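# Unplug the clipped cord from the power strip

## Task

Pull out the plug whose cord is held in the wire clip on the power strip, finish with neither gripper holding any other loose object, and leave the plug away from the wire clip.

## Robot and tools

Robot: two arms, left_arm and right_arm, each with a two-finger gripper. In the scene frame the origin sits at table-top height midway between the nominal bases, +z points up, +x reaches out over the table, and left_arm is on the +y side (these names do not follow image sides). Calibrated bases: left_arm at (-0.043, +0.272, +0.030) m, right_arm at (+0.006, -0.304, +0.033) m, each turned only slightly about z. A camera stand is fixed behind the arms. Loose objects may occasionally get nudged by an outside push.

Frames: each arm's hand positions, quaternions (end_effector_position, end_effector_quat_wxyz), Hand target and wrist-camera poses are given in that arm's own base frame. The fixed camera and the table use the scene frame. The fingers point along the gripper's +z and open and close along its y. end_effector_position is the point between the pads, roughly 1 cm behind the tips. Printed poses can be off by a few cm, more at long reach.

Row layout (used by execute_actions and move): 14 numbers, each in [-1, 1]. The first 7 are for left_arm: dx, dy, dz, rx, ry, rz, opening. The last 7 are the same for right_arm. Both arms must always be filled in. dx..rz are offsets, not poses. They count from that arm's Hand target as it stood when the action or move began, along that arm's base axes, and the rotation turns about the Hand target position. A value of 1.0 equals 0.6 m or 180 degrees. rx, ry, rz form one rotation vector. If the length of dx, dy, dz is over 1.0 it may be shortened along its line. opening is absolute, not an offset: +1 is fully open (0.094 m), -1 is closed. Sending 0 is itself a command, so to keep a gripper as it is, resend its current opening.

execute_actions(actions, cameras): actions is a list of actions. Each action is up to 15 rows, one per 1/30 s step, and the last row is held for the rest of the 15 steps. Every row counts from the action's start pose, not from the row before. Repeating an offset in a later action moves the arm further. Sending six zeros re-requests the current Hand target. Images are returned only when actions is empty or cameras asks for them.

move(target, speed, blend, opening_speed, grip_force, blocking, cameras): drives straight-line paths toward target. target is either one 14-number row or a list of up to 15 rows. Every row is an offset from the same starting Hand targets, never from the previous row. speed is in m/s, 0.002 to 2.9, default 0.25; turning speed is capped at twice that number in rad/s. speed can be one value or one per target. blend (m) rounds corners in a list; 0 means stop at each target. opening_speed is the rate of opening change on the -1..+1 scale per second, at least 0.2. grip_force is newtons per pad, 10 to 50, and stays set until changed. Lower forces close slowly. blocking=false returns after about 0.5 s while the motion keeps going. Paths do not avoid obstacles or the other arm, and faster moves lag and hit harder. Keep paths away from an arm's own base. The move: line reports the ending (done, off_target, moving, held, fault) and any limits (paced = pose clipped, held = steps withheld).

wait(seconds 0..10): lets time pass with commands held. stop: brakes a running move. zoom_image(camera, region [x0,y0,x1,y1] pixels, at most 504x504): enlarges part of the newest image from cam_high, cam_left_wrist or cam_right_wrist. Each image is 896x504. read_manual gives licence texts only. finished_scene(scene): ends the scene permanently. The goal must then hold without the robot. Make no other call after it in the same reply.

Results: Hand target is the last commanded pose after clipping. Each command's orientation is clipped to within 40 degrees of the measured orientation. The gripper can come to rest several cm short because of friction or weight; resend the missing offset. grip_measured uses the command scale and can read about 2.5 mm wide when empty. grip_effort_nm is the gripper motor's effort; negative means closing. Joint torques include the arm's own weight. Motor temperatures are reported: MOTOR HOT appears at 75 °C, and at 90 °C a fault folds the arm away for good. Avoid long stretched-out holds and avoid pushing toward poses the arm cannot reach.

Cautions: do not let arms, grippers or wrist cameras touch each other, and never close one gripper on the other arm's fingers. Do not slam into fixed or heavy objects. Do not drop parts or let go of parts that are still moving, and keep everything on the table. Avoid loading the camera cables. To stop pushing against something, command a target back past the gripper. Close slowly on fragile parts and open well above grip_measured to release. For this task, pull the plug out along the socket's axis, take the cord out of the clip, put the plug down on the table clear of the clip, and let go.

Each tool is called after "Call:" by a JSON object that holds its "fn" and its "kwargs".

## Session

Call:
{"fn": "execute_actions", "kwargs": {"actions": []}}

Scene clock: 0.00 s.
left_arm: end_effector_position=(+0.2162, -0.1000, +0.4056) grip_measured=+1.000 grip_effort_nm=n/a end_effector_quat_wxyz=(+0.576, -0.198, +0.734, -0.299) | right_arm: end_effector_position=(+0.3463, +0.0855, +0.1614) grip_measured=+1.000 grip_effort_nm=n/a end_effector_quat_wxyz=(+0.605, -0.261, +0.722, -0.209)
Joint positions: left_arm=[-0.986 0.681 1.15 -0.687 -0.758 -0.892 0.094] | right_arm=[0.451 1.184 0.281 0.704 0.429 -0.596 0.094]
Joint velocities: within noise
Joint torques (N m): no reading
Motor temperatures (°C): left_arm=[26 29 35 28 26 27 27] | right_arm=[27 28 32 27 26 27 25]
Heat: left arm: 35 °C; right arm: 32 °C.
Hand target: left_arm +0.2155, -0.0971, +0.4114; +0.581, -0.201, +0.729, -0.302 | right_arm +0.3487, +0.0865, +0.1724; +0.618, -0.252, +0.716, -0.206
Tool commands: left_gripper/opening=+1.0 right_gripper/opening=+1.0
camera_calibration:
cam_left_wrist: T_world_to_cam=[[-0.0887877, -0.772676, 0.628561, -0.315657], [-0.647539, -0.434725, -0.625866, 0.402919], [0.756843, -0.462587, -0.461739, 0.0908979], [0, 0, 0, 1]] pos_world=[0.164084, -0.0266936, 0.492554]
cam_right_wrist: T_world_to_cam=[[0.0722465, -0.797155, 0.599436, -0.0559998], [-0.5726, -0.525245, -0.629481, 0.39302], [0.816645, -0.297759, -0.494398, -0.0693351], [0, 0, 0, 1]] pos_world=[0.285711, 0.141146, 0.246688]

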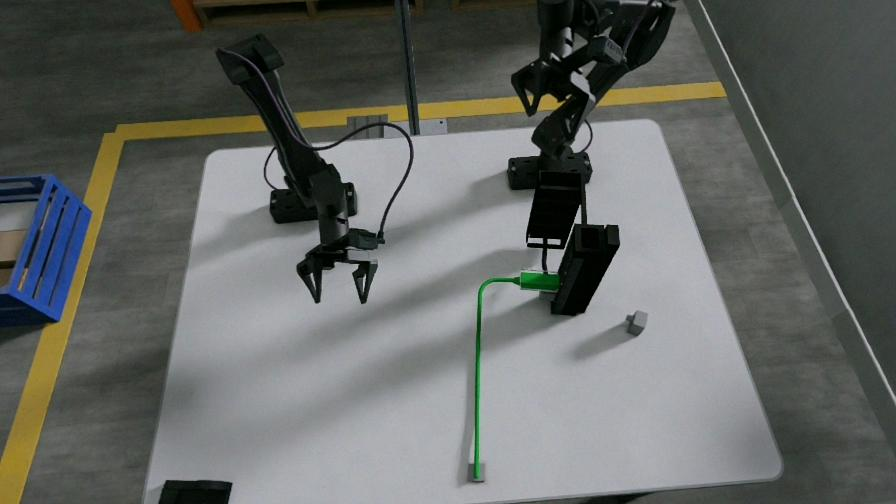

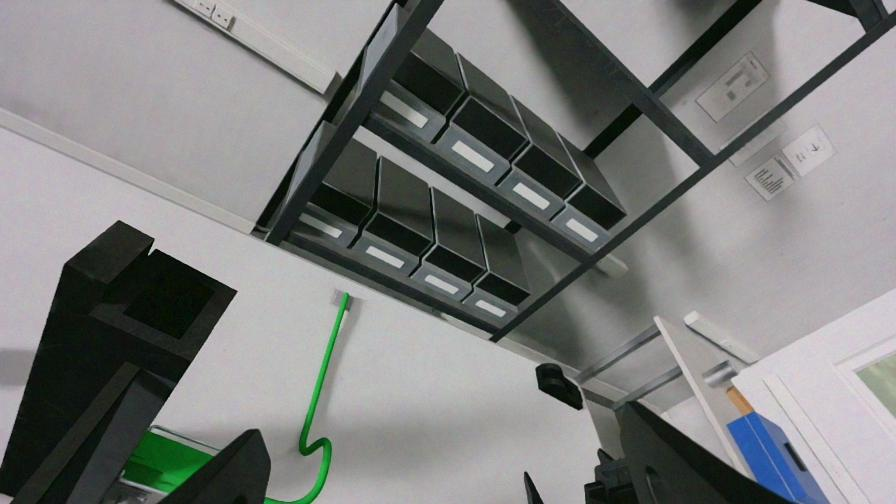

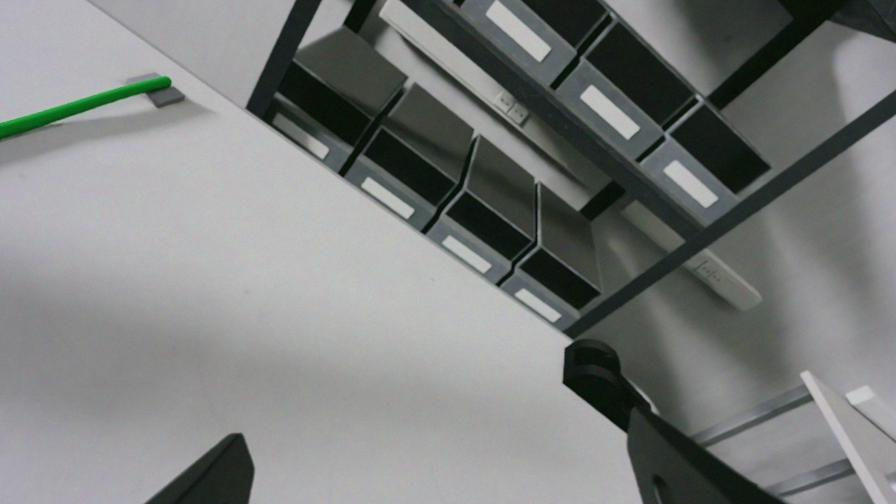

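Call:
{"fn": "move", "kwargs": {"target": [0,0,0,0,0,0,1,-0.06,0.22,0.06,0.0818,0.2274,0.3496,-1], "cameras": ["cam_right_wrist","cam_high"]}}

Call:
{"fn": "zoom_image", "kwargs": {"camera": "cam_right_wrist", "region": [270, 50, 630, 410]}}

Call:
{"fn": "zoom_image", "kwargs": {"camera": "cam_high", "region": [470, 160, 660, 350]}}

Scene clock: 7.97 s.
left_arm: end_effector_position=(+0.2162, -0.1000, +0.4056) grip_measured=+1.000 grip_effort_nm=-0.02 end_effector_quat_wxyz=(+0.576, -0.198, +0.734, -0.299) | right_arm: end_effector_position=(+0.3093, +0.2120, +0.1956) grip_measured=-0.990 grip_effort_nm=-0.54 end_effector_quat_wxyz=(+0.371, -0.548, +0.682, +0.312)
Joint positions: left_arm=[-0.986 0.681 1.15 -0.687 -0.758 -0.892 0.094] | right_arm=[0.215 1.489 1.124 -0.639 -0.891 -0.862 0]
Joint torques (N m): left_arm=[-0.06 1.54 5.82 1.54 -0.17 0.04] | right_arm=[0.18 -5.03 11.54 0.98 -0.62 -0.16]
Heat: left arm: 36 °C; right arm: 33 °C.
Hand target: left_arm +0.2155, -0.0971, +0.4114; +0.581, -0.201, +0.729, -0.302 | right_arm +0.3127, +0.2185, +0.2086; +0.384, -0.557, +0.663, +0.321
Off the commanded pose: left_arm 0.007 m, 1 deg | right_arm 0.015 m, 3 deg.
move: off_target (right_arm)
camera_calibration:
cam_right_wrist: T_world_to_cam=[[0.964422, -0.263428, -0.0222614, -0.240603], [-0.237737, -0.827365, -0.508869, 0.39662], [0.115632, 0.496057, -0.860556, 0.13561], [0, 0, 0, 1]] pos_world=[0.310653, 0.197498, 0.313171]
Images, in order (width x height): cam_high 896x504, cam_right_wrist 896x504.

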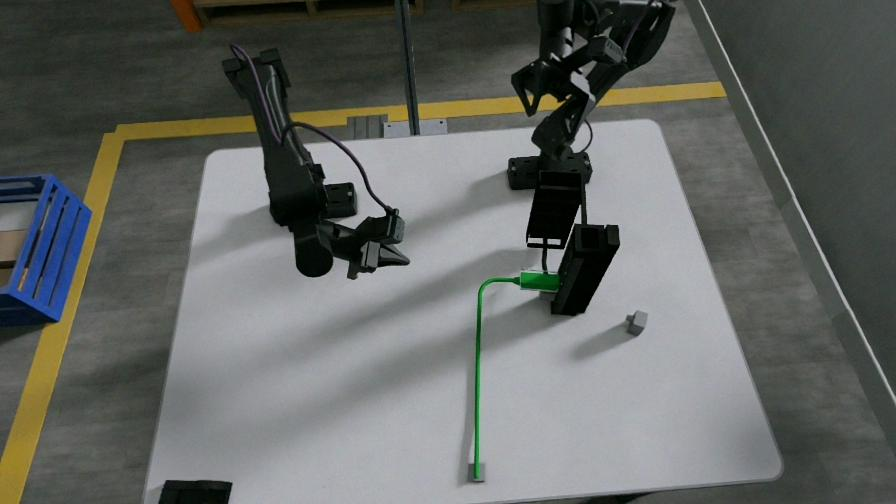

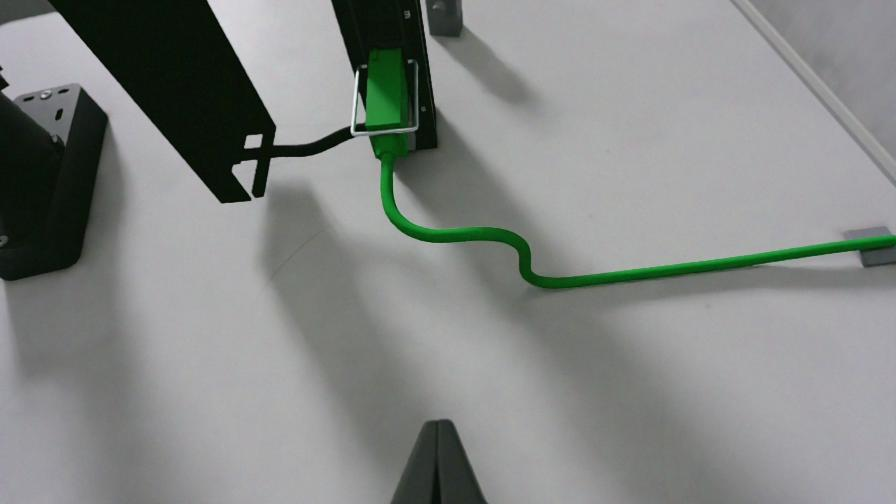

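Scaled by 1.400 from the camera's 896x504 image, which has a finer 1280x720 frame.

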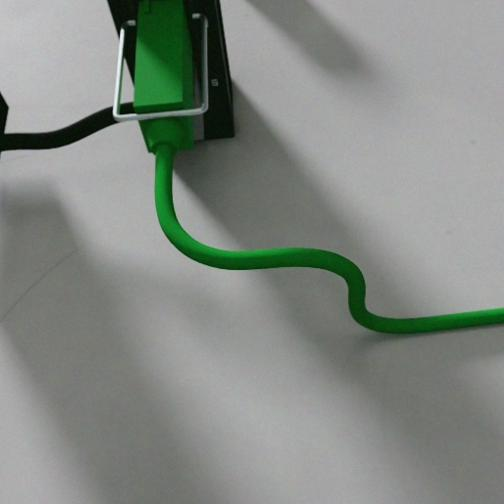

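Scaled by 2.653 from the camera's 896x504 image, which has a finer 1280x720 frame.

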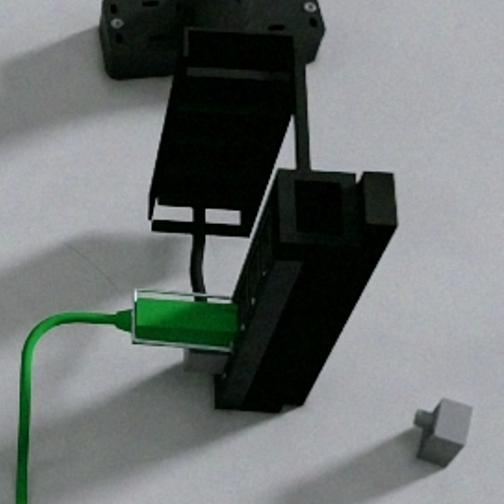

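Call:
{"fn": "move", "kwargs": {"target": [0,0,0,0,0,0,1,0.042,0.2625,-0.176,-0.0275,0.0058,-0.0055,-1], "cameras": ["cam_right_wrist"]}}

Call:
{"fn": "zoom_image", "kwargs": {"camera": "cam_right_wrist", "region": [250, 100, 650, 500]}}

Scene clock: 18.27 s.
left_arm: end_effector_position=(+0.2162, -0.1000, +0.4056) grip_measured=+1.000 grip_effort_nm=-0.01 end_effector_quat_wxyz=(+0.576, -0.198, +0.734, -0.299) | right_arm: end_effector_position=(+0.3273, +0.3675, +0.0944) grip_measured=-0.990 grip_effort_nm=-0.54 end_effector_quat_wxyz=(+0.339, -0.565, +0.694, +0.291)
Joint positions: left_arm=[-0.986 0.681 1.15 -0.687 -0.758 -0.892 0.094] | right_arm=[0.639 1.894 1.178 -0.086 -0.579 -0.489 0]
Joint torques (N m): left_arm=[-0.08 1.5 5.81 1.54 -0.18 0.04] | right_arm=[-0.05 -7.82 10.91 1.54 -0.23 0.08]
Heat: left arm: 36 °C; right arm: 34 °C.
Hand target: left_arm +0.2155, -0.0971, +0.4114; +0.581, -0.201, +0.729, -0.302 | right_arm +0.3379, +0.3760, +0.1030; +0.356, -0.564, +0.685, +0.294
Off the commanded pose: left_arm 0.007 m, 1 deg | right_arm 0.016 m, 2 deg.
move: off_target (right_arm)
camera_calibration:
cam_right_wrist: T_world_to_cam=[[0.968139, -0.249664, -0.019362, -0.22566], [-0.233223, -0.870825, -0.432748, 0.485389], [0.0911807, 0.423475, -0.901307, 0.00788769], [0, 0, 0, 1]] pos_world=[0.330955, 0.363009, 0.212791]
Images, in order (width x height): cam_right_wrist 896x504.

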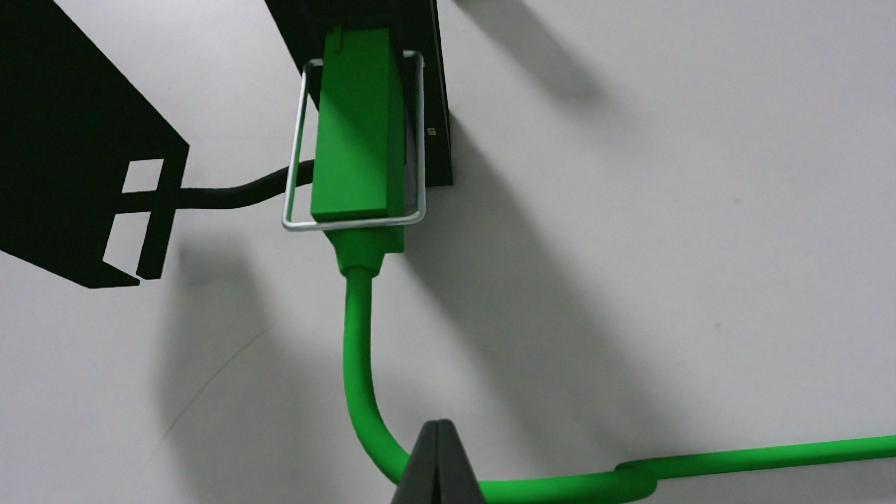

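Scaled by 1.260 from the camera's 896x504 image, which has a finer 1280x720 frame.

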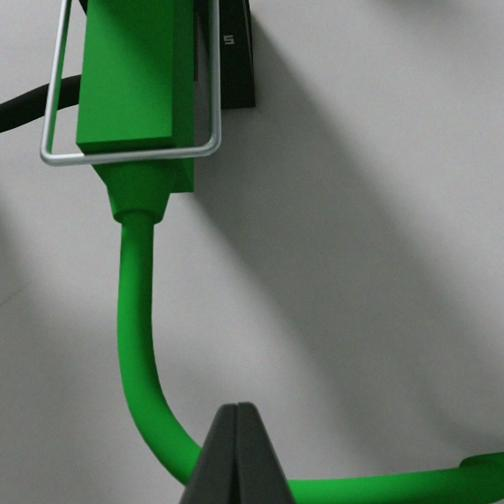

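Call:
{"fn": "move", "kwargs": {"target": [0,0,0,0,0,0,1,0.0165,0.093,-0.061,0,0,0,-1], "cameras": ["cam_right_wrist"], "speed": 0.12}}

Call:
{"fn": "zoom_image", "kwargs": {"camera": "cam_right_wrist", "region": [250, 200, 550, 500]}}

Scene clock: 23.80 s.
left_arm: end_effector_position=(+0.2162, -0.1000, +0.4056) grip_measured=+1.000 grip_effort_nm=-0.01 end_effector_quat_wxyz=(+0.576, -0.198, +0.734, -0.299) | right_arm: end_effector_position=(+0.3414, +0.4228, +0.0641) grip_measured=-0.990 grip_effort_nm=-0.54 end_effector_quat_wxyz=(+0.346, -0.564, +0.691, +0.291)
Joint positions: left_arm=[-0.986 0.681 1.15 -0.687 -0.758 -0.892 0.094] | right_arm=[0.725 2.096 1.322 0.027 -0.516 -0.416 0]
Joint torques (N m): left_arm=[-0.06 1.51 5.81 1.55 -0.17 0.04] | right_arm=[0.31 -9.05 10.73 1.58 -0.2 0.09]
Motor temperatures (°C): left_arm=[26 29 36 33 26 27 27] | right_arm=[27 29 34 30 27 27 25]
Heat: left arm: 36 °C; right arm: 34 °C.
Hand target: left_arm +0.2155, -0.0971, +0.4114; +0.581, -0.201, +0.729, -0.302 | right_arm +0.3478, +0.4318, +0.0665; +0.356, -0.564, +0.685, +0.294
Off the commanded pose: left_arm 0.007 m, 1 deg | right_arm 0.011 m, 1 deg.
move: off_target (right_arm)
camera_calibration:
cam_right_wrist: T_world_to_cam=[[0.967723, -0.251798, -0.0105133, -0.225717], [-0.230068, -0.865643, -0.444669, 0.521299], [0.102866, 0.432736, -0.895633, -0.0524504], [0, 0, 0, 1]] pos_world=[0.343761, 0.417121, 0.182456]
Images, in order (width x height): cam_right_wrist 896x504.

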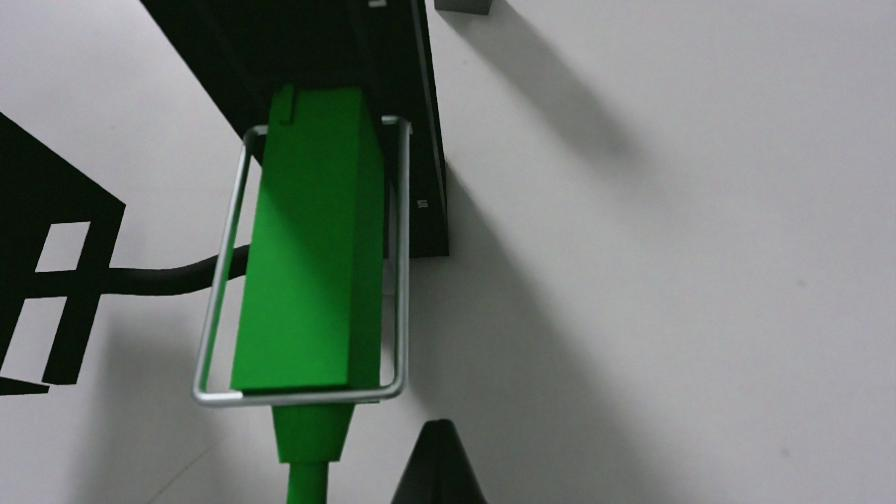

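Scaled by 1.680 from the camera's 896x504 image, which has a finer 1280x720 frame.

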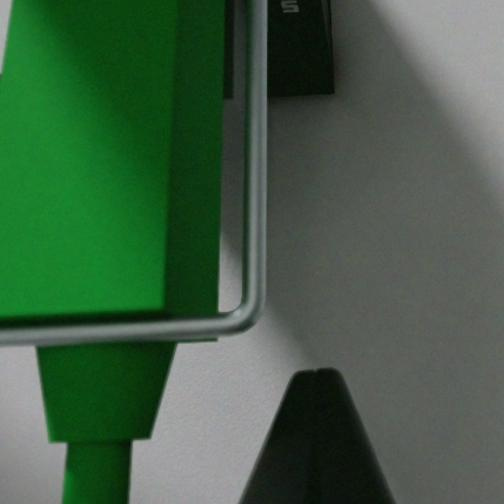

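Call:
{"fn": "move", "kwargs": {"target": [[0,0,0,0,0,0,1,-0.005,-0.005,-0.04,0,0,0,-1],[0,0,0,0,0,0,1,-0.004,0.05,-0.04,0,0,0,-1]], "cameras": ["cam_right_wrist"], "speed": 0.1}}

Call:
{"fn": "zoom_image", "kwargs": {"camera": "cam_right_wrist", "region": [250, 200, 550, 500]}}

Scene clock: 28.27 s.
left_arm: end_effector_position=(+0.2162, -0.1000, +0.4056) grip_measured=+1.000 grip_effort_nm=-0.01 end_effector_quat_wxyz=(+0.576, -0.198, +0.734, -0.299) | right_arm: end_effector_position=(+0.3445, +0.4466, +0.0430) grip_measured=-0.990 grip_effort_nm=-0.54 end_effector_quat_wxyz=(+0.347, -0.560, +0.695, +0.288)
Joint positions: left_arm=[-0.986 0.681 1.15 -0.687 -0.758 -0.892 0.094] | right_arm=[0.765 2.193 1.383 0.079 -0.476 -0.376 0]
Joint torques (N m): left_arm=[-0.09 1.48 5.81 1.54 -0.18 0.03] | right_arm=[1.48 -8.83 10.89 1.65 -0.17 0.09]
Heat: left arm: 36 °C; right arm: 35 °C.
Hand target: left_arm +0.2155, -0.0971, +0.4114; +0.581, -0.201, +0.729, -0.302 | right_arm +0.3454, +0.4617, +0.0423; +0.356, -0.564, +0.685, +0.294
Off the commanded pose: left_arm 0.007 m, 1 deg | right_arm 0.015 m, 2 deg.
move: off_target (right_arm)
camera_calibration:
cam_right_wrist: T_world_to_cam=[[0.96431, -0.264573, -0.0103293, -0.216086], [-0.241682, -0.863601, -0.442475, 0.536198], [0.108147, 0.429179, -0.896722, -0.0821466], [0, 0, 0, 1]] pos_world=[0.346848, 0.441146, 0.161359]
Images, in order (width x height): cam_right_wrist 896x504.

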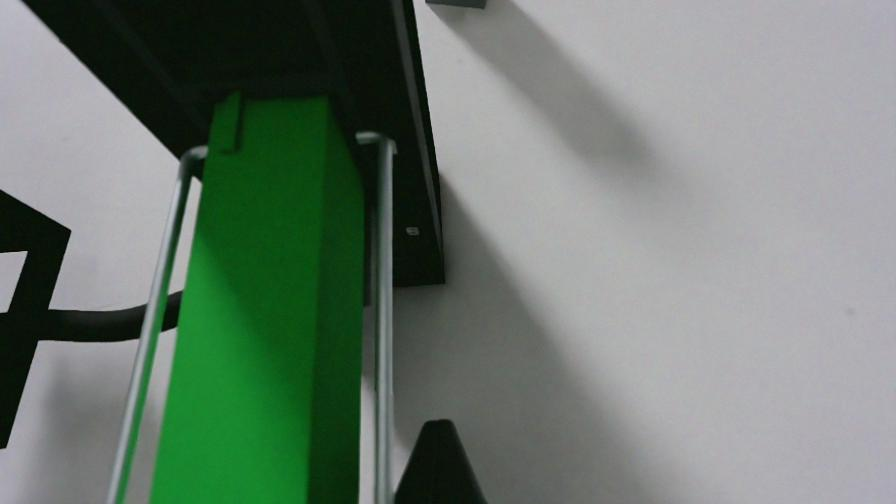

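Scaled by 1.680 from the camera's 896x504 image, which has a finer 1280x720 frame.

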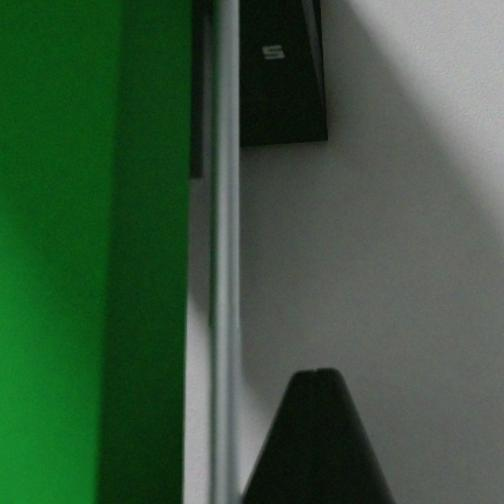

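Call:
{"fn": "move", "kwargs": {"target": [[0,0,0,0,0,0,1,0.004,-0.012,-0.026,0,0,0,-1],[0,0,0,0,0,0,1,-0.016,-0.006,-0.026,0,0,0,-1]], "cameras": ["cam_right_wrist"], "speed": 0.08}}

Call:
{"fn": "zoom_image", "kwargs": {"camera": "cam_right_wrist", "region": [250, 200, 550, 500]}}

Scene clock: 32.30 s.
left_arm: end_effector_position=(+0.2162, -0.1000, +0.4056) grip_measured=+1.000 grip_effort_nm=-0.01 end_effector_quat_wxyz=(+0.576, -0.198, +0.734, -0.299) | right_arm: end_effector_position=(+0.3424, +0.4497, +0.0359) grip_measured=-0.990 grip_effort_nm=-0.54 end_effector_quat_wxyz=(+0.352, -0.560, +0.691, +0.290)
Joint positions: left_arm=[-0.986 0.681 1.15 -0.687 -0.758 -0.892 0.094] | right_arm=[0.772 2.209 1.366 0.128 -0.474 -0.371 0]
Joint torques (N m): left_arm=[-0.08 1.54 5.79 1.53 -0.17 0.04] | right_arm=[1.62 -9.72 6.34 1.89 -0.16 0.13]
Heat: left arm: 36 °C; right arm: 35 °C.
Hand target: left_arm +0.2155, -0.0971, +0.4114; +0.581, -0.201, +0.729, -0.302 | right_arm +0.3357, +0.4583, +0.0268; +0.356, -0.564, +0.685, +0.294
Off the commanded pose: left_arm 0.007 m, 1 deg | right_arm 0.014 m, 1 deg.
move: off_target (right_arm)
camera_calibration:
cam_right_wrist: T_world_to_cam=[[0.965022, -0.262098, -0.00602852, -0.214775], [-0.236257, -0.859451, -0.453351, 0.531984], [0.113641, 0.438918, -0.891312, -0.0959779], [0, 0, 0, 1]] pos_world=[0.343855, 0.443048, 0.154334]
Images, in order (width x height): cam_right_wrist 896x504.

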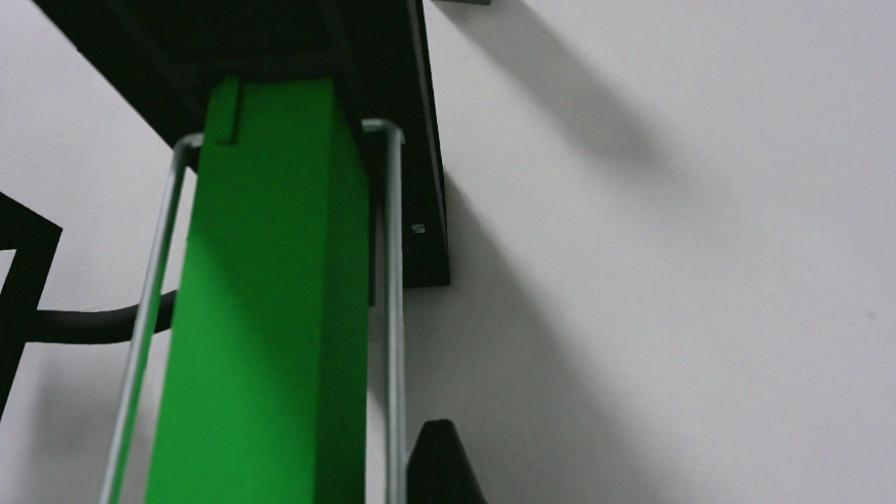

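Scaled by 1.680 from the camera's 896x504 image, which has a finer 1280x720 frame.

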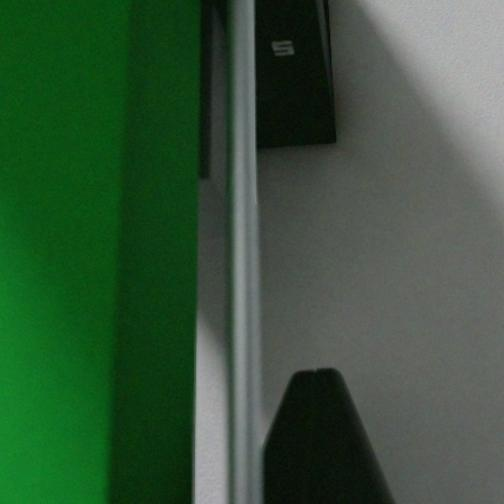

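Call:
{"fn": "move", "kwargs": {"target": [[0,0,0,0,0,0,1,0.014,-0.02,-0.008,0,0,0,-1],[0,0,0,0,0,0,1,-0.005,-0.02,-0.008,0,0,0,-1]], "cameras": ["cam_right_wrist"], "speed": 0.08}}

Call:
{"fn": "zoom_image", "kwargs": {"camera": "cam_right_wrist", "region": [250, 200, 550, 500]}}

Scene clock: 35.57 s.
left_arm: end_effector_position=(+0.2162, -0.1000, +0.4056) grip_measured=+1.000 grip_effort_nm=-0.01 end_effector_quat_wxyz=(+0.576, -0.198, +0.734, -0.299) | right_arm: end_effector_position=(+0.3411, +0.4492, +0.0349) grip_measured=-0.990 grip_effort_nm=-0.54 end_effector_quat_wxyz=(+0.369, -0.560, +0.679, +0.298)
Joint positions: left_arm=[-0.986 0.681 1.15 -0.687 -0.758 -0.892 0.094] | right_arm=[0.768 2.209 1.319 0.218 -0.491 -0.37 0]
Joint torques (N m): left_arm=[-0.06 1.52 5.81 1.55 -0.18 0.05] | right_arm=[0.57 -11.07 5.33 1.4 -0.05 -0.01]
Heat: left arm: 36 °C; right arm: 35 °C.
Hand target: left_arm +0.2155, -0.0971, +0.4114; +0.581, -0.201, +0.729, -0.302 | right_arm +0.3328, +0.4462, +0.0219; +0.356, -0.564, +0.685, +0.294
Off the commanded pose: left_arm 0.007 m, 1 deg | right_arm 0.016 m, 2 deg.
move: off_target (right_arm)
camera_calibration:
cam_right_wrist: T_world_to_cam=[[0.967132, -0.254201, 0.00614546, -0.218414], [-0.218582, -0.843481, -0.490674, 0.518723], [0.129913, 0.473203, -0.871321, -0.118227], [0, 0, 0, 1]] pos_world=[0.339978, 0.437958, 0.152852]
Images, in order (width x height): cam_right_wrist 896x504.

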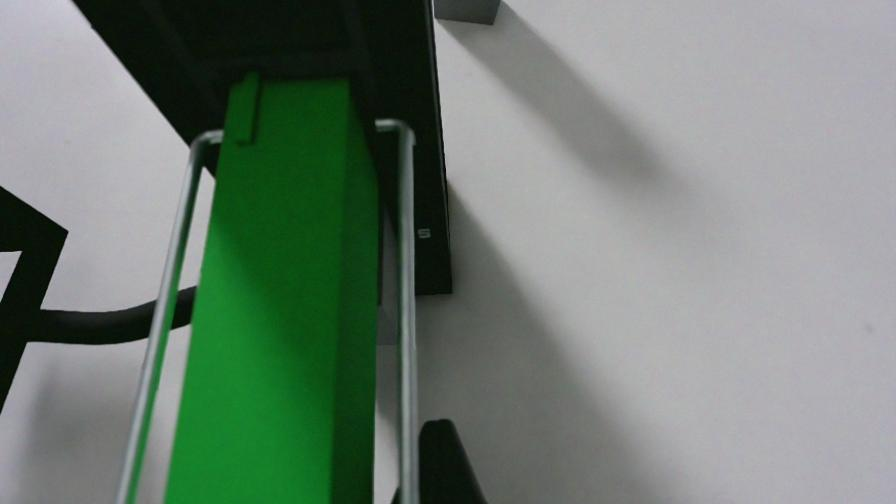

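Scaled by 1.680 from the camera's 896x504 image, which has a finer 1280x720 frame.

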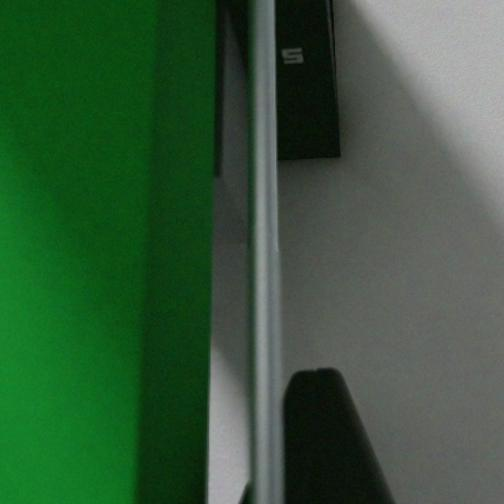

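Call:
{"fn": "move", "kwargs": {"target": [[0,0,0,0,0,0,1,-0.005,0.005,0.0,0,0,0,-1],[0,0,0,0,0,0,1,-0.004,0.013,0.1,0,0,0,-1]], "cameras": ["cam_right_wrist"], "speed": 0.08}}

Call:
{"fn": "zoom_image", "kwargs": {"camera": "cam_right_wrist", "region": [250, 200, 550, 500]}}

Scene clock: 40.03 s.
left_arm: end_effector_position=(+0.2162, -0.1000, +0.4056) grip_measured=+1.000 grip_effort_nm=-0.01 end_effector_quat_wxyz=(+0.576, -0.198, +0.734, -0.299) | right_arm: end_effector_position=(+0.3388, +0.4417, +0.0434) grip_measured=-0.990 grip_effort_nm=-0.53 end_effector_quat_wxyz=(+0.340, -0.557, +0.706, +0.275)
Joint positions: left_arm=[-0.986 0.681 1.15 -0.687 -0.758 -0.892 0.094] | right_arm=[0.777 2.163 1.36 0.052 -0.439 -0.366 0]
Joint torques (N m): left_arm=[-0.06 1.52 5.81 1.54 -0.17 0.01] | right_arm=[1.36 -16.57 9.88 1.13 -0.42 0.06]
Heat: left arm: 36 °C; right arm: 34 °C.
Hand target: left_arm +0.2155, -0.0971, +0.4114; +0.581, -0.201, +0.729, -0.302 | right_arm +0.3303, +0.4540, +0.0819; +0.356, -0.564, +0.685, +0.294
Off the commanded pose: left_arm 0.007 m, 1 deg | right_arm 0.041 m, 4 deg.
move: off_target (right_arm)
camera_calibration:
cam_right_wrist: T_world_to_cam=[[0.958214, -0.285968, -0.00691061, -0.20044], [-0.262992, -0.871208, -0.414525, 0.540176], [0.11252, 0.399021, -0.910012, -0.066628], [0, 0, 0, 1]] pos_world=[0.341624, 0.439872, 0.161899]
Images, in order (width x height): cam_right_wrist 896x504.

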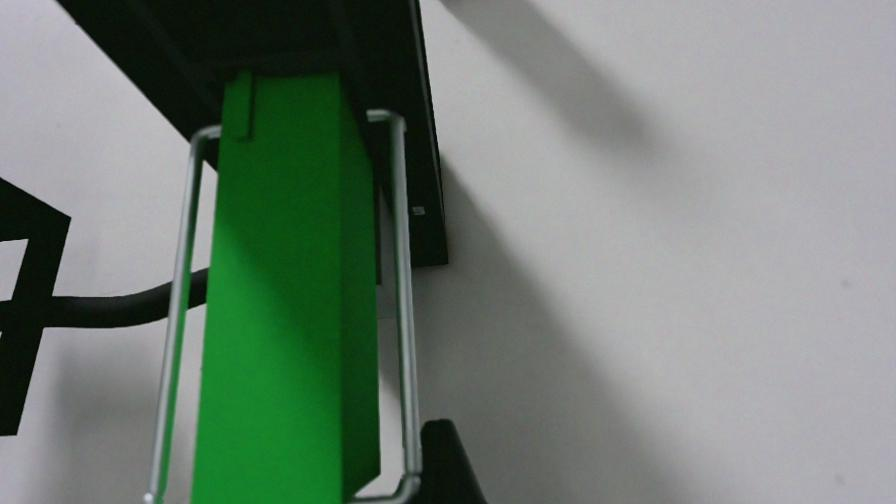

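Scaled by 1.680 from the camera's 896x504 image, which has a finer 1280x720 frame.

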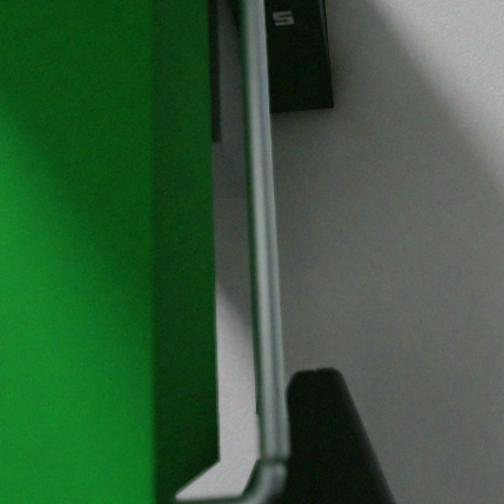

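Call:
{"fn": "move", "kwargs": {"target": [[0,0,0,0,0,0,1,0.013,-0.013,-0.1,0,0,0,-1],[0,0,0,0,0,0,1,0.013,-0.03,-0.095,0.082,-0.016,0,-1],[0,0,0,0,0,0,1,-0.005,-0.025,-0.095,0.082,-0.016,0,-1],[0,0,0,0,0,0,1,-0.005,0.012,-0.095,0.082,-0.016,0,-1]], "cameras": ["cam_right_wrist"], "speed": 0.1}}

Call:
{"fn": "zoom_image", "kwargs": {"camera": "cam_right_wrist", "region": [250, 200, 550, 500]}}

Scene clock: 48.43 s.
left_arm: end_effector_position=(+0.2162, -0.1000, +0.4056) grip_measured=+1.000 grip_effort_nm=-0.01 end_effector_quat_wxyz=(+0.576, -0.198, +0.734, -0.299) | right_arm: end_effector_position=(+0.3391, +0.4497, +0.0422) grip_measured=-0.990 grip_effort_nm=-0.53 end_effector_quat_wxyz=(+0.465, -0.511, +0.629, +0.356)
Joint positions: left_arm=[-0.986 0.681 1.15 -0.687 -0.758 -0.892 0.094] | right_arm=[0.756 2.265 1.129 0.76 -0.546 -0.231 0]
Joint torques (N m): left_arm=[-0.05 1.5 5.78 1.53 -0.17 0.03] | right_arm=[1.99 -8.06 8.51 1.45 -0.21 0.07]
Heat: left arm: 36 °C; right arm: 34 °C.
Hand target: left_arm +0.2155, -0.0971, +0.4114; +0.581, -0.201, +0.729, -0.302 | right_arm +0.3273, +0.4612, +0.0249; +0.442, -0.521, +0.632, +0.365
Off the commanded pose: left_arm 0.007 m, 1 deg | right_arm 0.024 m, 3 deg.
move: off_target (right_arm)
camera_calibration:
cam_right_wrist: T_world_to_cam=[[0.959843, -0.280371, 0.0096261, -0.202273], [-0.193643, -0.686979, -0.700401, 0.452325], [0.202985, 0.670411, -0.713685, -0.231972], [0, 0, 0, 1]] pos_world=[0.328827, 0.409543, 0.153201]
Images, in order (width x height): cam_right_wrist 896x504.

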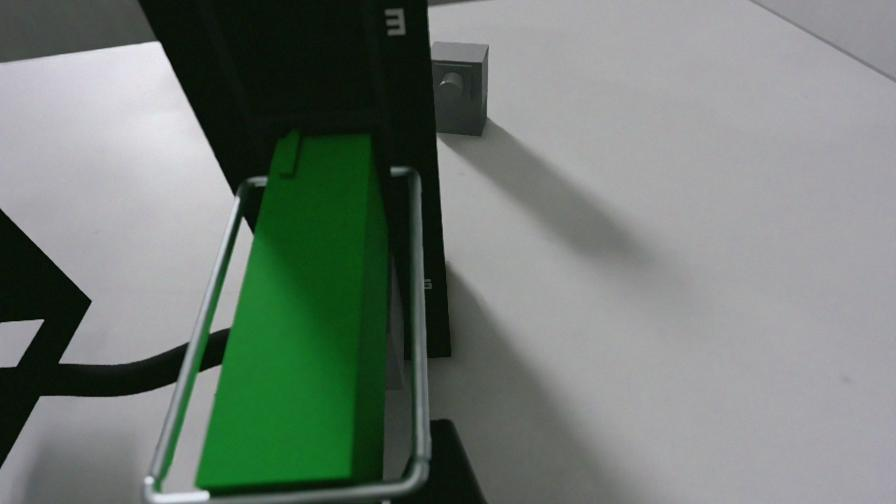

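Scaled by 1.680 from the camera's 896x504 image, which has a finer 1280x720 frame.

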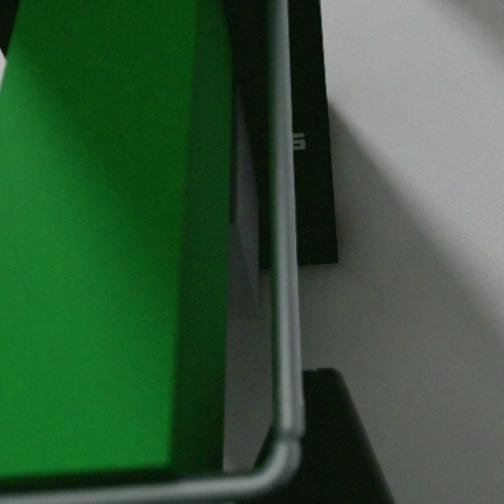

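Call:
{"fn": "move", "kwargs": {"target": [[0,0,0,0,0,0,1,0.005,0.008,0.13,0,0,0,-1]], "cameras": ["cam_right_wrist"], "speed": 0.08}}

Call:
{"fn": "zoom_image", "kwargs": {"camera": "cam_right_wrist", "region": [150, 200, 550, 500]}}

Scene clock: 51.53 s.
left_arm: end_effector_position=(+0.2162, -0.1000, +0.4056) grip_measured=+1.000 grip_effort_nm=-0.01 end_effector_quat_wxyz=(+0.576, -0.198, +0.734, -0.299) | right_arm: end_effector_position=(+0.3409, +0.4434, +0.0519) grip_measured=-0.990 grip_effort_nm=-0.53 end_effector_quat_wxyz=(+0.411, -0.507, +0.679, +0.336)
Joint positions: left_arm=[-0.986 0.681 1.15 -0.687 -0.758 -0.892 0.094] | right_arm=[0.756 2.171 1.187 0.463 -0.508 -0.228 0]
Joint torques (N m): left_arm=[-0.09 1.51 5.83 1.55 -0.18 0.04] | right_arm=[2.45 -16.17 10.13 1.71 -0.56 -0.01]
Heat: left arm: 36 °C; right arm: 34 °C.
Hand target: left_arm +0.2155, -0.0971, +0.4114; +0.581, -0.201, +0.729, -0.302 | right_arm +0.3304, +0.4660, +0.1031; +0.443, -0.521, +0.632, +0.366
Off the commanded pose: left_arm 0.007 m, 1 deg | right_arm 0.057 m, 7 deg.
move: off_target (right_arm)
camera_calibration:
cam_right_wrist: T_world_to_cam=[[0.947341, -0.316261, -0.050245, -0.182607], [-0.282341, -0.750884, -0.597039, 0.508383], [0.151092, 0.579786, -0.800637, -0.158717], [0, 0, 0, 1]] pos_world=[0.340509, 0.416007, 0.167275]
Images, in order (width x height): cam_right_wrist 896x504.

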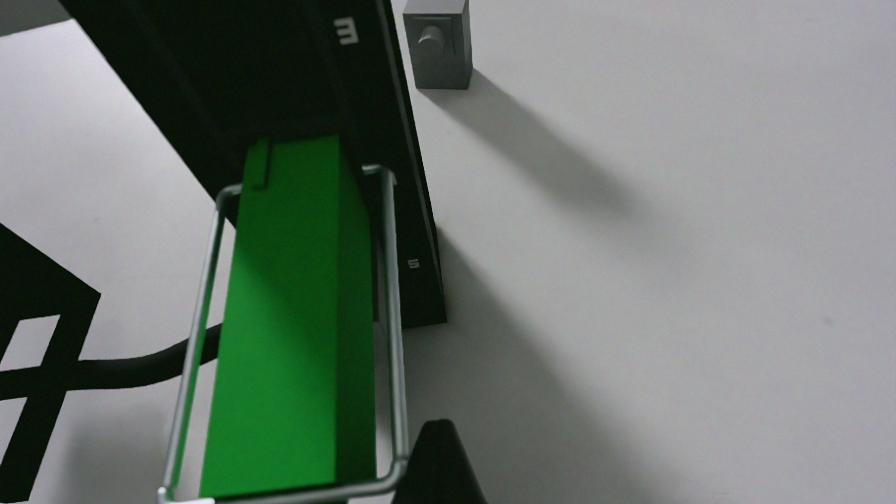

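Scaled by 1.260 from the camera's 896x504 image, which has a finer 1280x720 frame.

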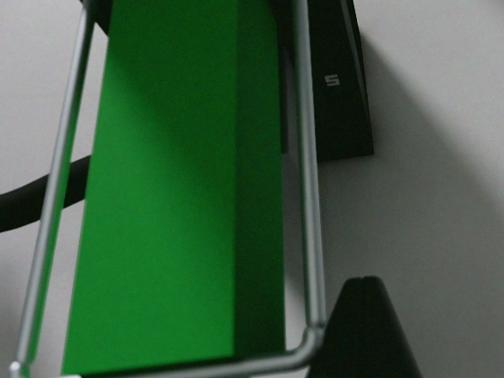

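Call:
{"fn": "move", "kwargs": {"target": [[0,0,0,0,0,0,1,0.013,-0.027,-0.122,0,0,0,-1],[0,0,0,0,0,0,1,0.002,-0.167,-0.05,0,0,0,-1],[0,0,0,0,0,0,1,0.004,-0.155,0.02,0.066,0.4575,-0.191,-0.99],[0,0,0,0,0,0,1,0.004,-0.155,0.02,0.066,0.4575,-0.191,-0.36]], "cameras": ["cam_right_wrist"], "blend": [0.005,0.02,0,0], "speed": 0.2}}

Call:
{"fn": "zoom_image", "kwargs": {"camera": "cam_right_wrist", "region": [350, 100, 750, 500]}}

Scene clock: 69.07 s.
left_arm: end_effector_position=(+0.2162, -0.1000, +0.4056) grip_measured=+1.000 grip_effort_nm=-0.01 end_effector_quat_wxyz=(+0.576, -0.198, +0.734, -0.299) | right_arm: end_effector_position=(+0.3235, +0.3647, +0.0784) grip_measured=-0.363 grip_effort_nm=0.15 end_effector_quat_wxyz=(+0.021, +0.101, +0.854, +0.511)
Joint positions: left_arm=[-0.986 0.681 1.15 -0.687 -0.758 -0.892 0.094] | right_arm=[0.606 1.928 1.01 0.251 -0.687 1.186 0.03]
Joint torques (N m): left_arm=[-0.05 1.54 5.78 1.54 -0.18 0.04] | right_arm=[0.34 -13.26 10.43 1.44 -0.17 -0.02]
Motor temperatures (°C): left_arm=[26 28 36 35 26 27 27] | right_arm=[27 35 35 34 27 27 25]
Heat: left arm: 36 °C; right arm: 35 °C.
Hand target: left_arm +0.2155, -0.0971, +0.4114; +0.581, -0.201, +0.729, -0.302 | right_arm +0.3327, +0.3730, +0.1149; +0.051, +0.080, +0.840, +0.535
Off the commanded pose: left_arm 0.007 m, 1 deg | right_arm 0.039 m, 5 deg.
move: off_target (right_arm); target 3's new opening was sent with right_arm's hand 0.039 m and 5 deg from that target; target 4's new opening was sent with right_arm's hand 0.039 m and 5 deg from that target
camera_calibration:
cam_right_wrist: T_world_to_cam=[[-0.191809, -0.492537, -0.848892, 0.305759], [-0.923987, -0.200952, 0.325371, 0.394968], [-0.330844, 0.846774, -0.416553, -0.0608305], [0, 0, 0, 1]] pos_world=[0.403467, 0.281477, 0.105706]
Images, in order (width x height): cam_right_wrist 896x504.

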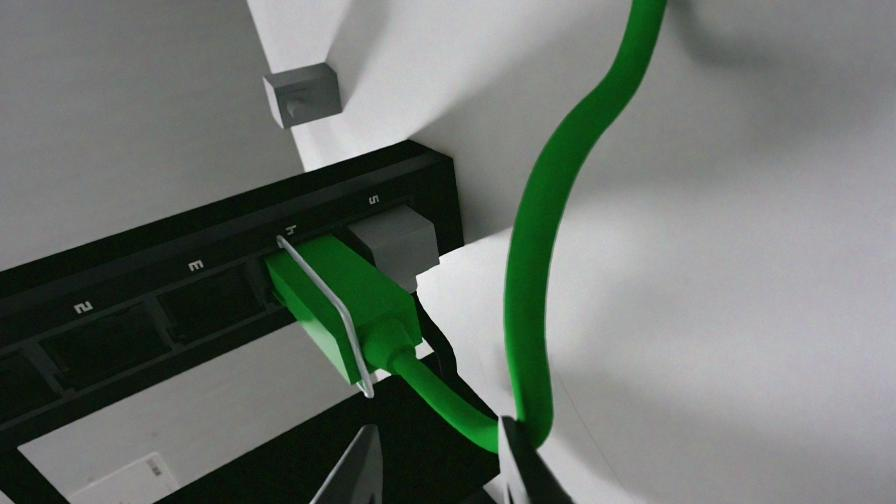

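Scaled by 1.260 from the camera's 896x504 image, which has a finer 1280x720 frame.

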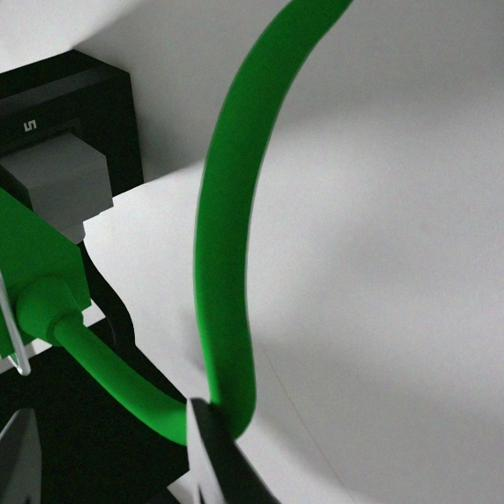

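Call:
{"fn": "move", "kwargs": {"target": [[0,0,0,0,0,0,1,-0.01,0,-0.06,0,0,0,-0.36],[0,0,0,0,0,0,1,-0.01,-0.12,-0.06,0,0,0,-0.36],[0,0,0,0,0,0,1,-0.01,-0.14,0.12,0,0,0,-0.36]], "cameras": ["cam_right_wrist","cam_high"], "blend": [0.01,0.02,0], "speed": 0.2}}

Call:
{"fn": "zoom_image", "kwargs": {"camera": "cam_high", "region": [440, 180, 640, 350]}}

Scene clock: 73.37 s.
left_arm: end_effector_position=(+0.2162, -0.1000, +0.4056) grip_measured=+1.000 grip_effort_nm=-0.01 end_effector_quat_wxyz=(+0.576, -0.198, +0.734, -0.299) | right_arm: end_effector_position=(+0.3222, +0.2870, +0.1620) grip_measured=-0.363 grip_effort_nm=0.15 end_effector_quat_wxyz=(+0.028, +0.104, +0.849, +0.518)
Joint positions: left_arm=[-0.986 0.681 1.15 -0.687 -0.758 -0.892 0.094] | right_arm=[0.412 1.624 1.025 -0.155 -0.829 1.032 0.03]
Joint torques (N m): left_arm=[-0.06 1.46 5.82 1.55 -0.19 0.05] | right_arm=[-0.31 -9.52 11.08 1.26 -0.44 -0.13]
Heat: left arm: 36 °C; right arm: 36 °C.
Hand target: left_arm +0.2155, -0.0971, +0.4114; +0.581, -0.201, +0.729, -0.302 | right_arm +0.3267, +0.2890, +0.1870; +0.051, +0.080, +0.840, +0.535
Off the commanded pose: left_arm 0.007 m, 1 deg | right_arm 0.025 m, 4 deg.
move: off_target (right_arm)
camera_calibration:
cam_right_wrist: T_world_to_cam=[[-0.188545, -0.476526, -0.858705, 0.334199], [-0.930559, -0.192761, 0.311292, 0.35289], [-0.313863, 0.857768, -0.407092, 0.0291644], [0, 0, 0, 1]] pos_world=[0.40055, 0.202262, 0.188999]
Images, in order (width x height): cam_high 896x504, cam_right_wrist 896x504.

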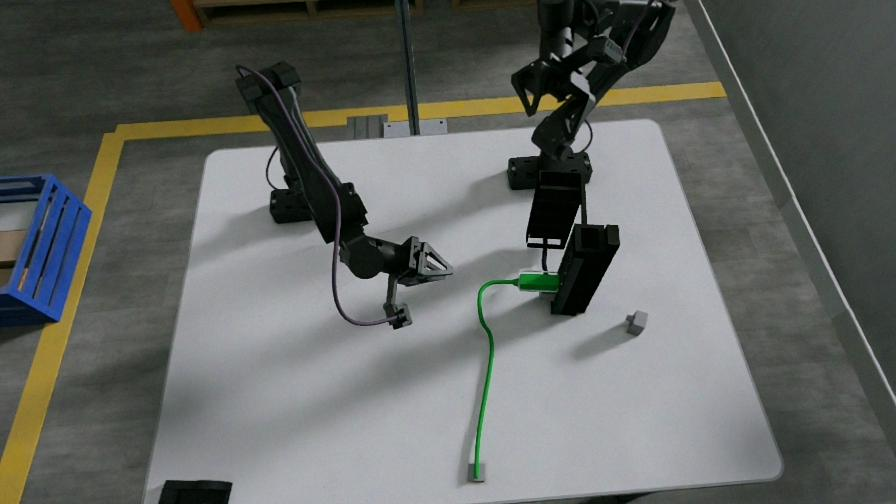

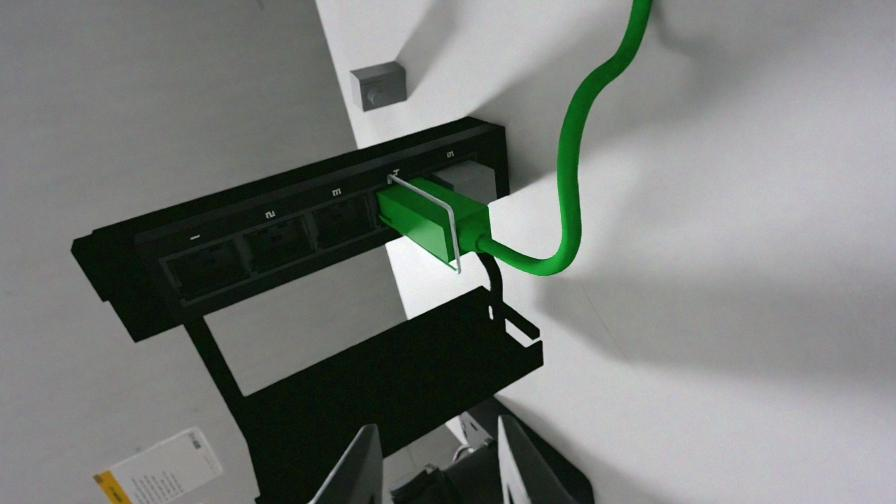

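Scaled by 2.520 from the camera's 896x504 image, which has a finer 1280x720 frame.

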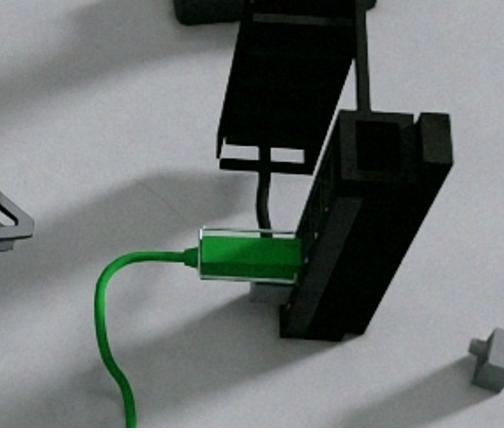

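Call:
{"fn": "move", "kwargs": {"target": [0,0,0,0,0,0,1,-0.067,0.103,-0.1,-0.0184,-0.4864,0.1421,-1], "cameras": ["cam_right_wrist"]}}

Call:
{"fn": "zoom_image", "kwargs": {"camera": "cam_right_wrist", "region": [300, 150, 650, 500]}}

Scene clock: 84.67 s.
left_arm: end_effector_position=(+0.2162, -0.1000, +0.4056) grip_measured=+1.000 grip_effort_nm=-0.01 end_effector_quat_wxyz=(+0.576, -0.198, +0.734, -0.299) | right_arm: end_effector_position=(+0.2926, +0.3493, +0.1331) grip_measured=-0.990 grip_effort_nm=-0.54 end_effector_quat_wxyz=(+0.510, -0.470, +0.590, +0.412)
Joint positions: left_arm=[-0.986 0.681 1.15 -0.687 -0.758 -0.892 0.094] | right_arm=[0.6 1.833 0.663 0.981 -0.744 -0.122 0]
Joint torques (N m): left_arm=[-0.05 1.47 5.79 1.55 -0.18 0.04] | right_arm=[0.23 -6.05 5.34 1.86 -0.3 -0.14]
Heat: left arm: 36 °C; right arm: 35 °C.
Hand target: left_arm +0.2155, -0.0971, +0.4114; +0.581, -0.201, +0.729, -0.302 | right_arm +0.2865, +0.3508, +0.1270; +0.507, -0.480, +0.582, +0.417
Off the commanded pose: left_arm 0.007 m, 1 deg | right_arm 0.009 m, 2 deg.
move: done
camera_calibration:
cam_right_wrist: T_world_to_cam=[[0.96272, -0.268308, -0.0343506, -0.185896], [-0.182229, -0.549466, -0.815401, 0.401975], [0.199905, 0.791263, -0.577876, -0.149687], [0, 0, 0, 1]] pos_world=[0.28214, 0.289436, 0.234885]
Images, in order (width x height): cam_right_wrist 896x504.

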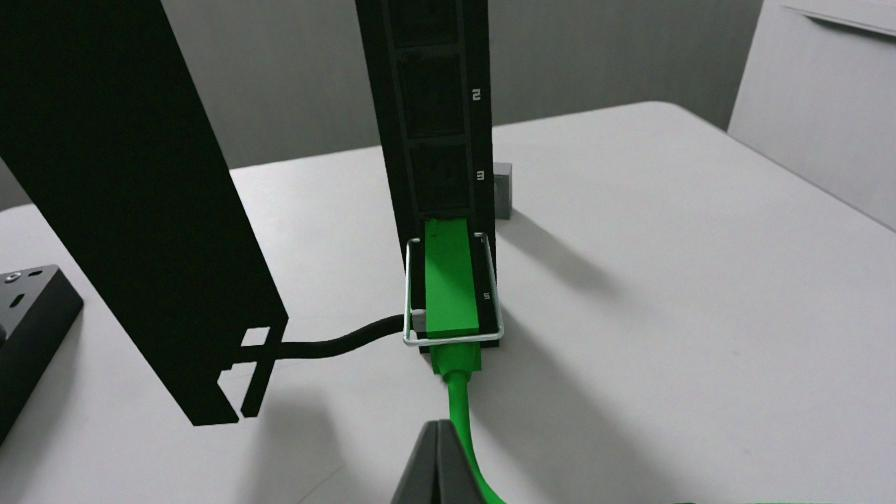

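Scaled by 1.440 from the camera's 896x504 image, which has a finer 1280x720 frame.

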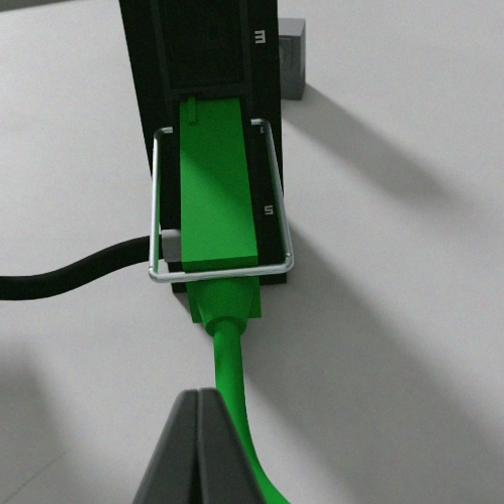

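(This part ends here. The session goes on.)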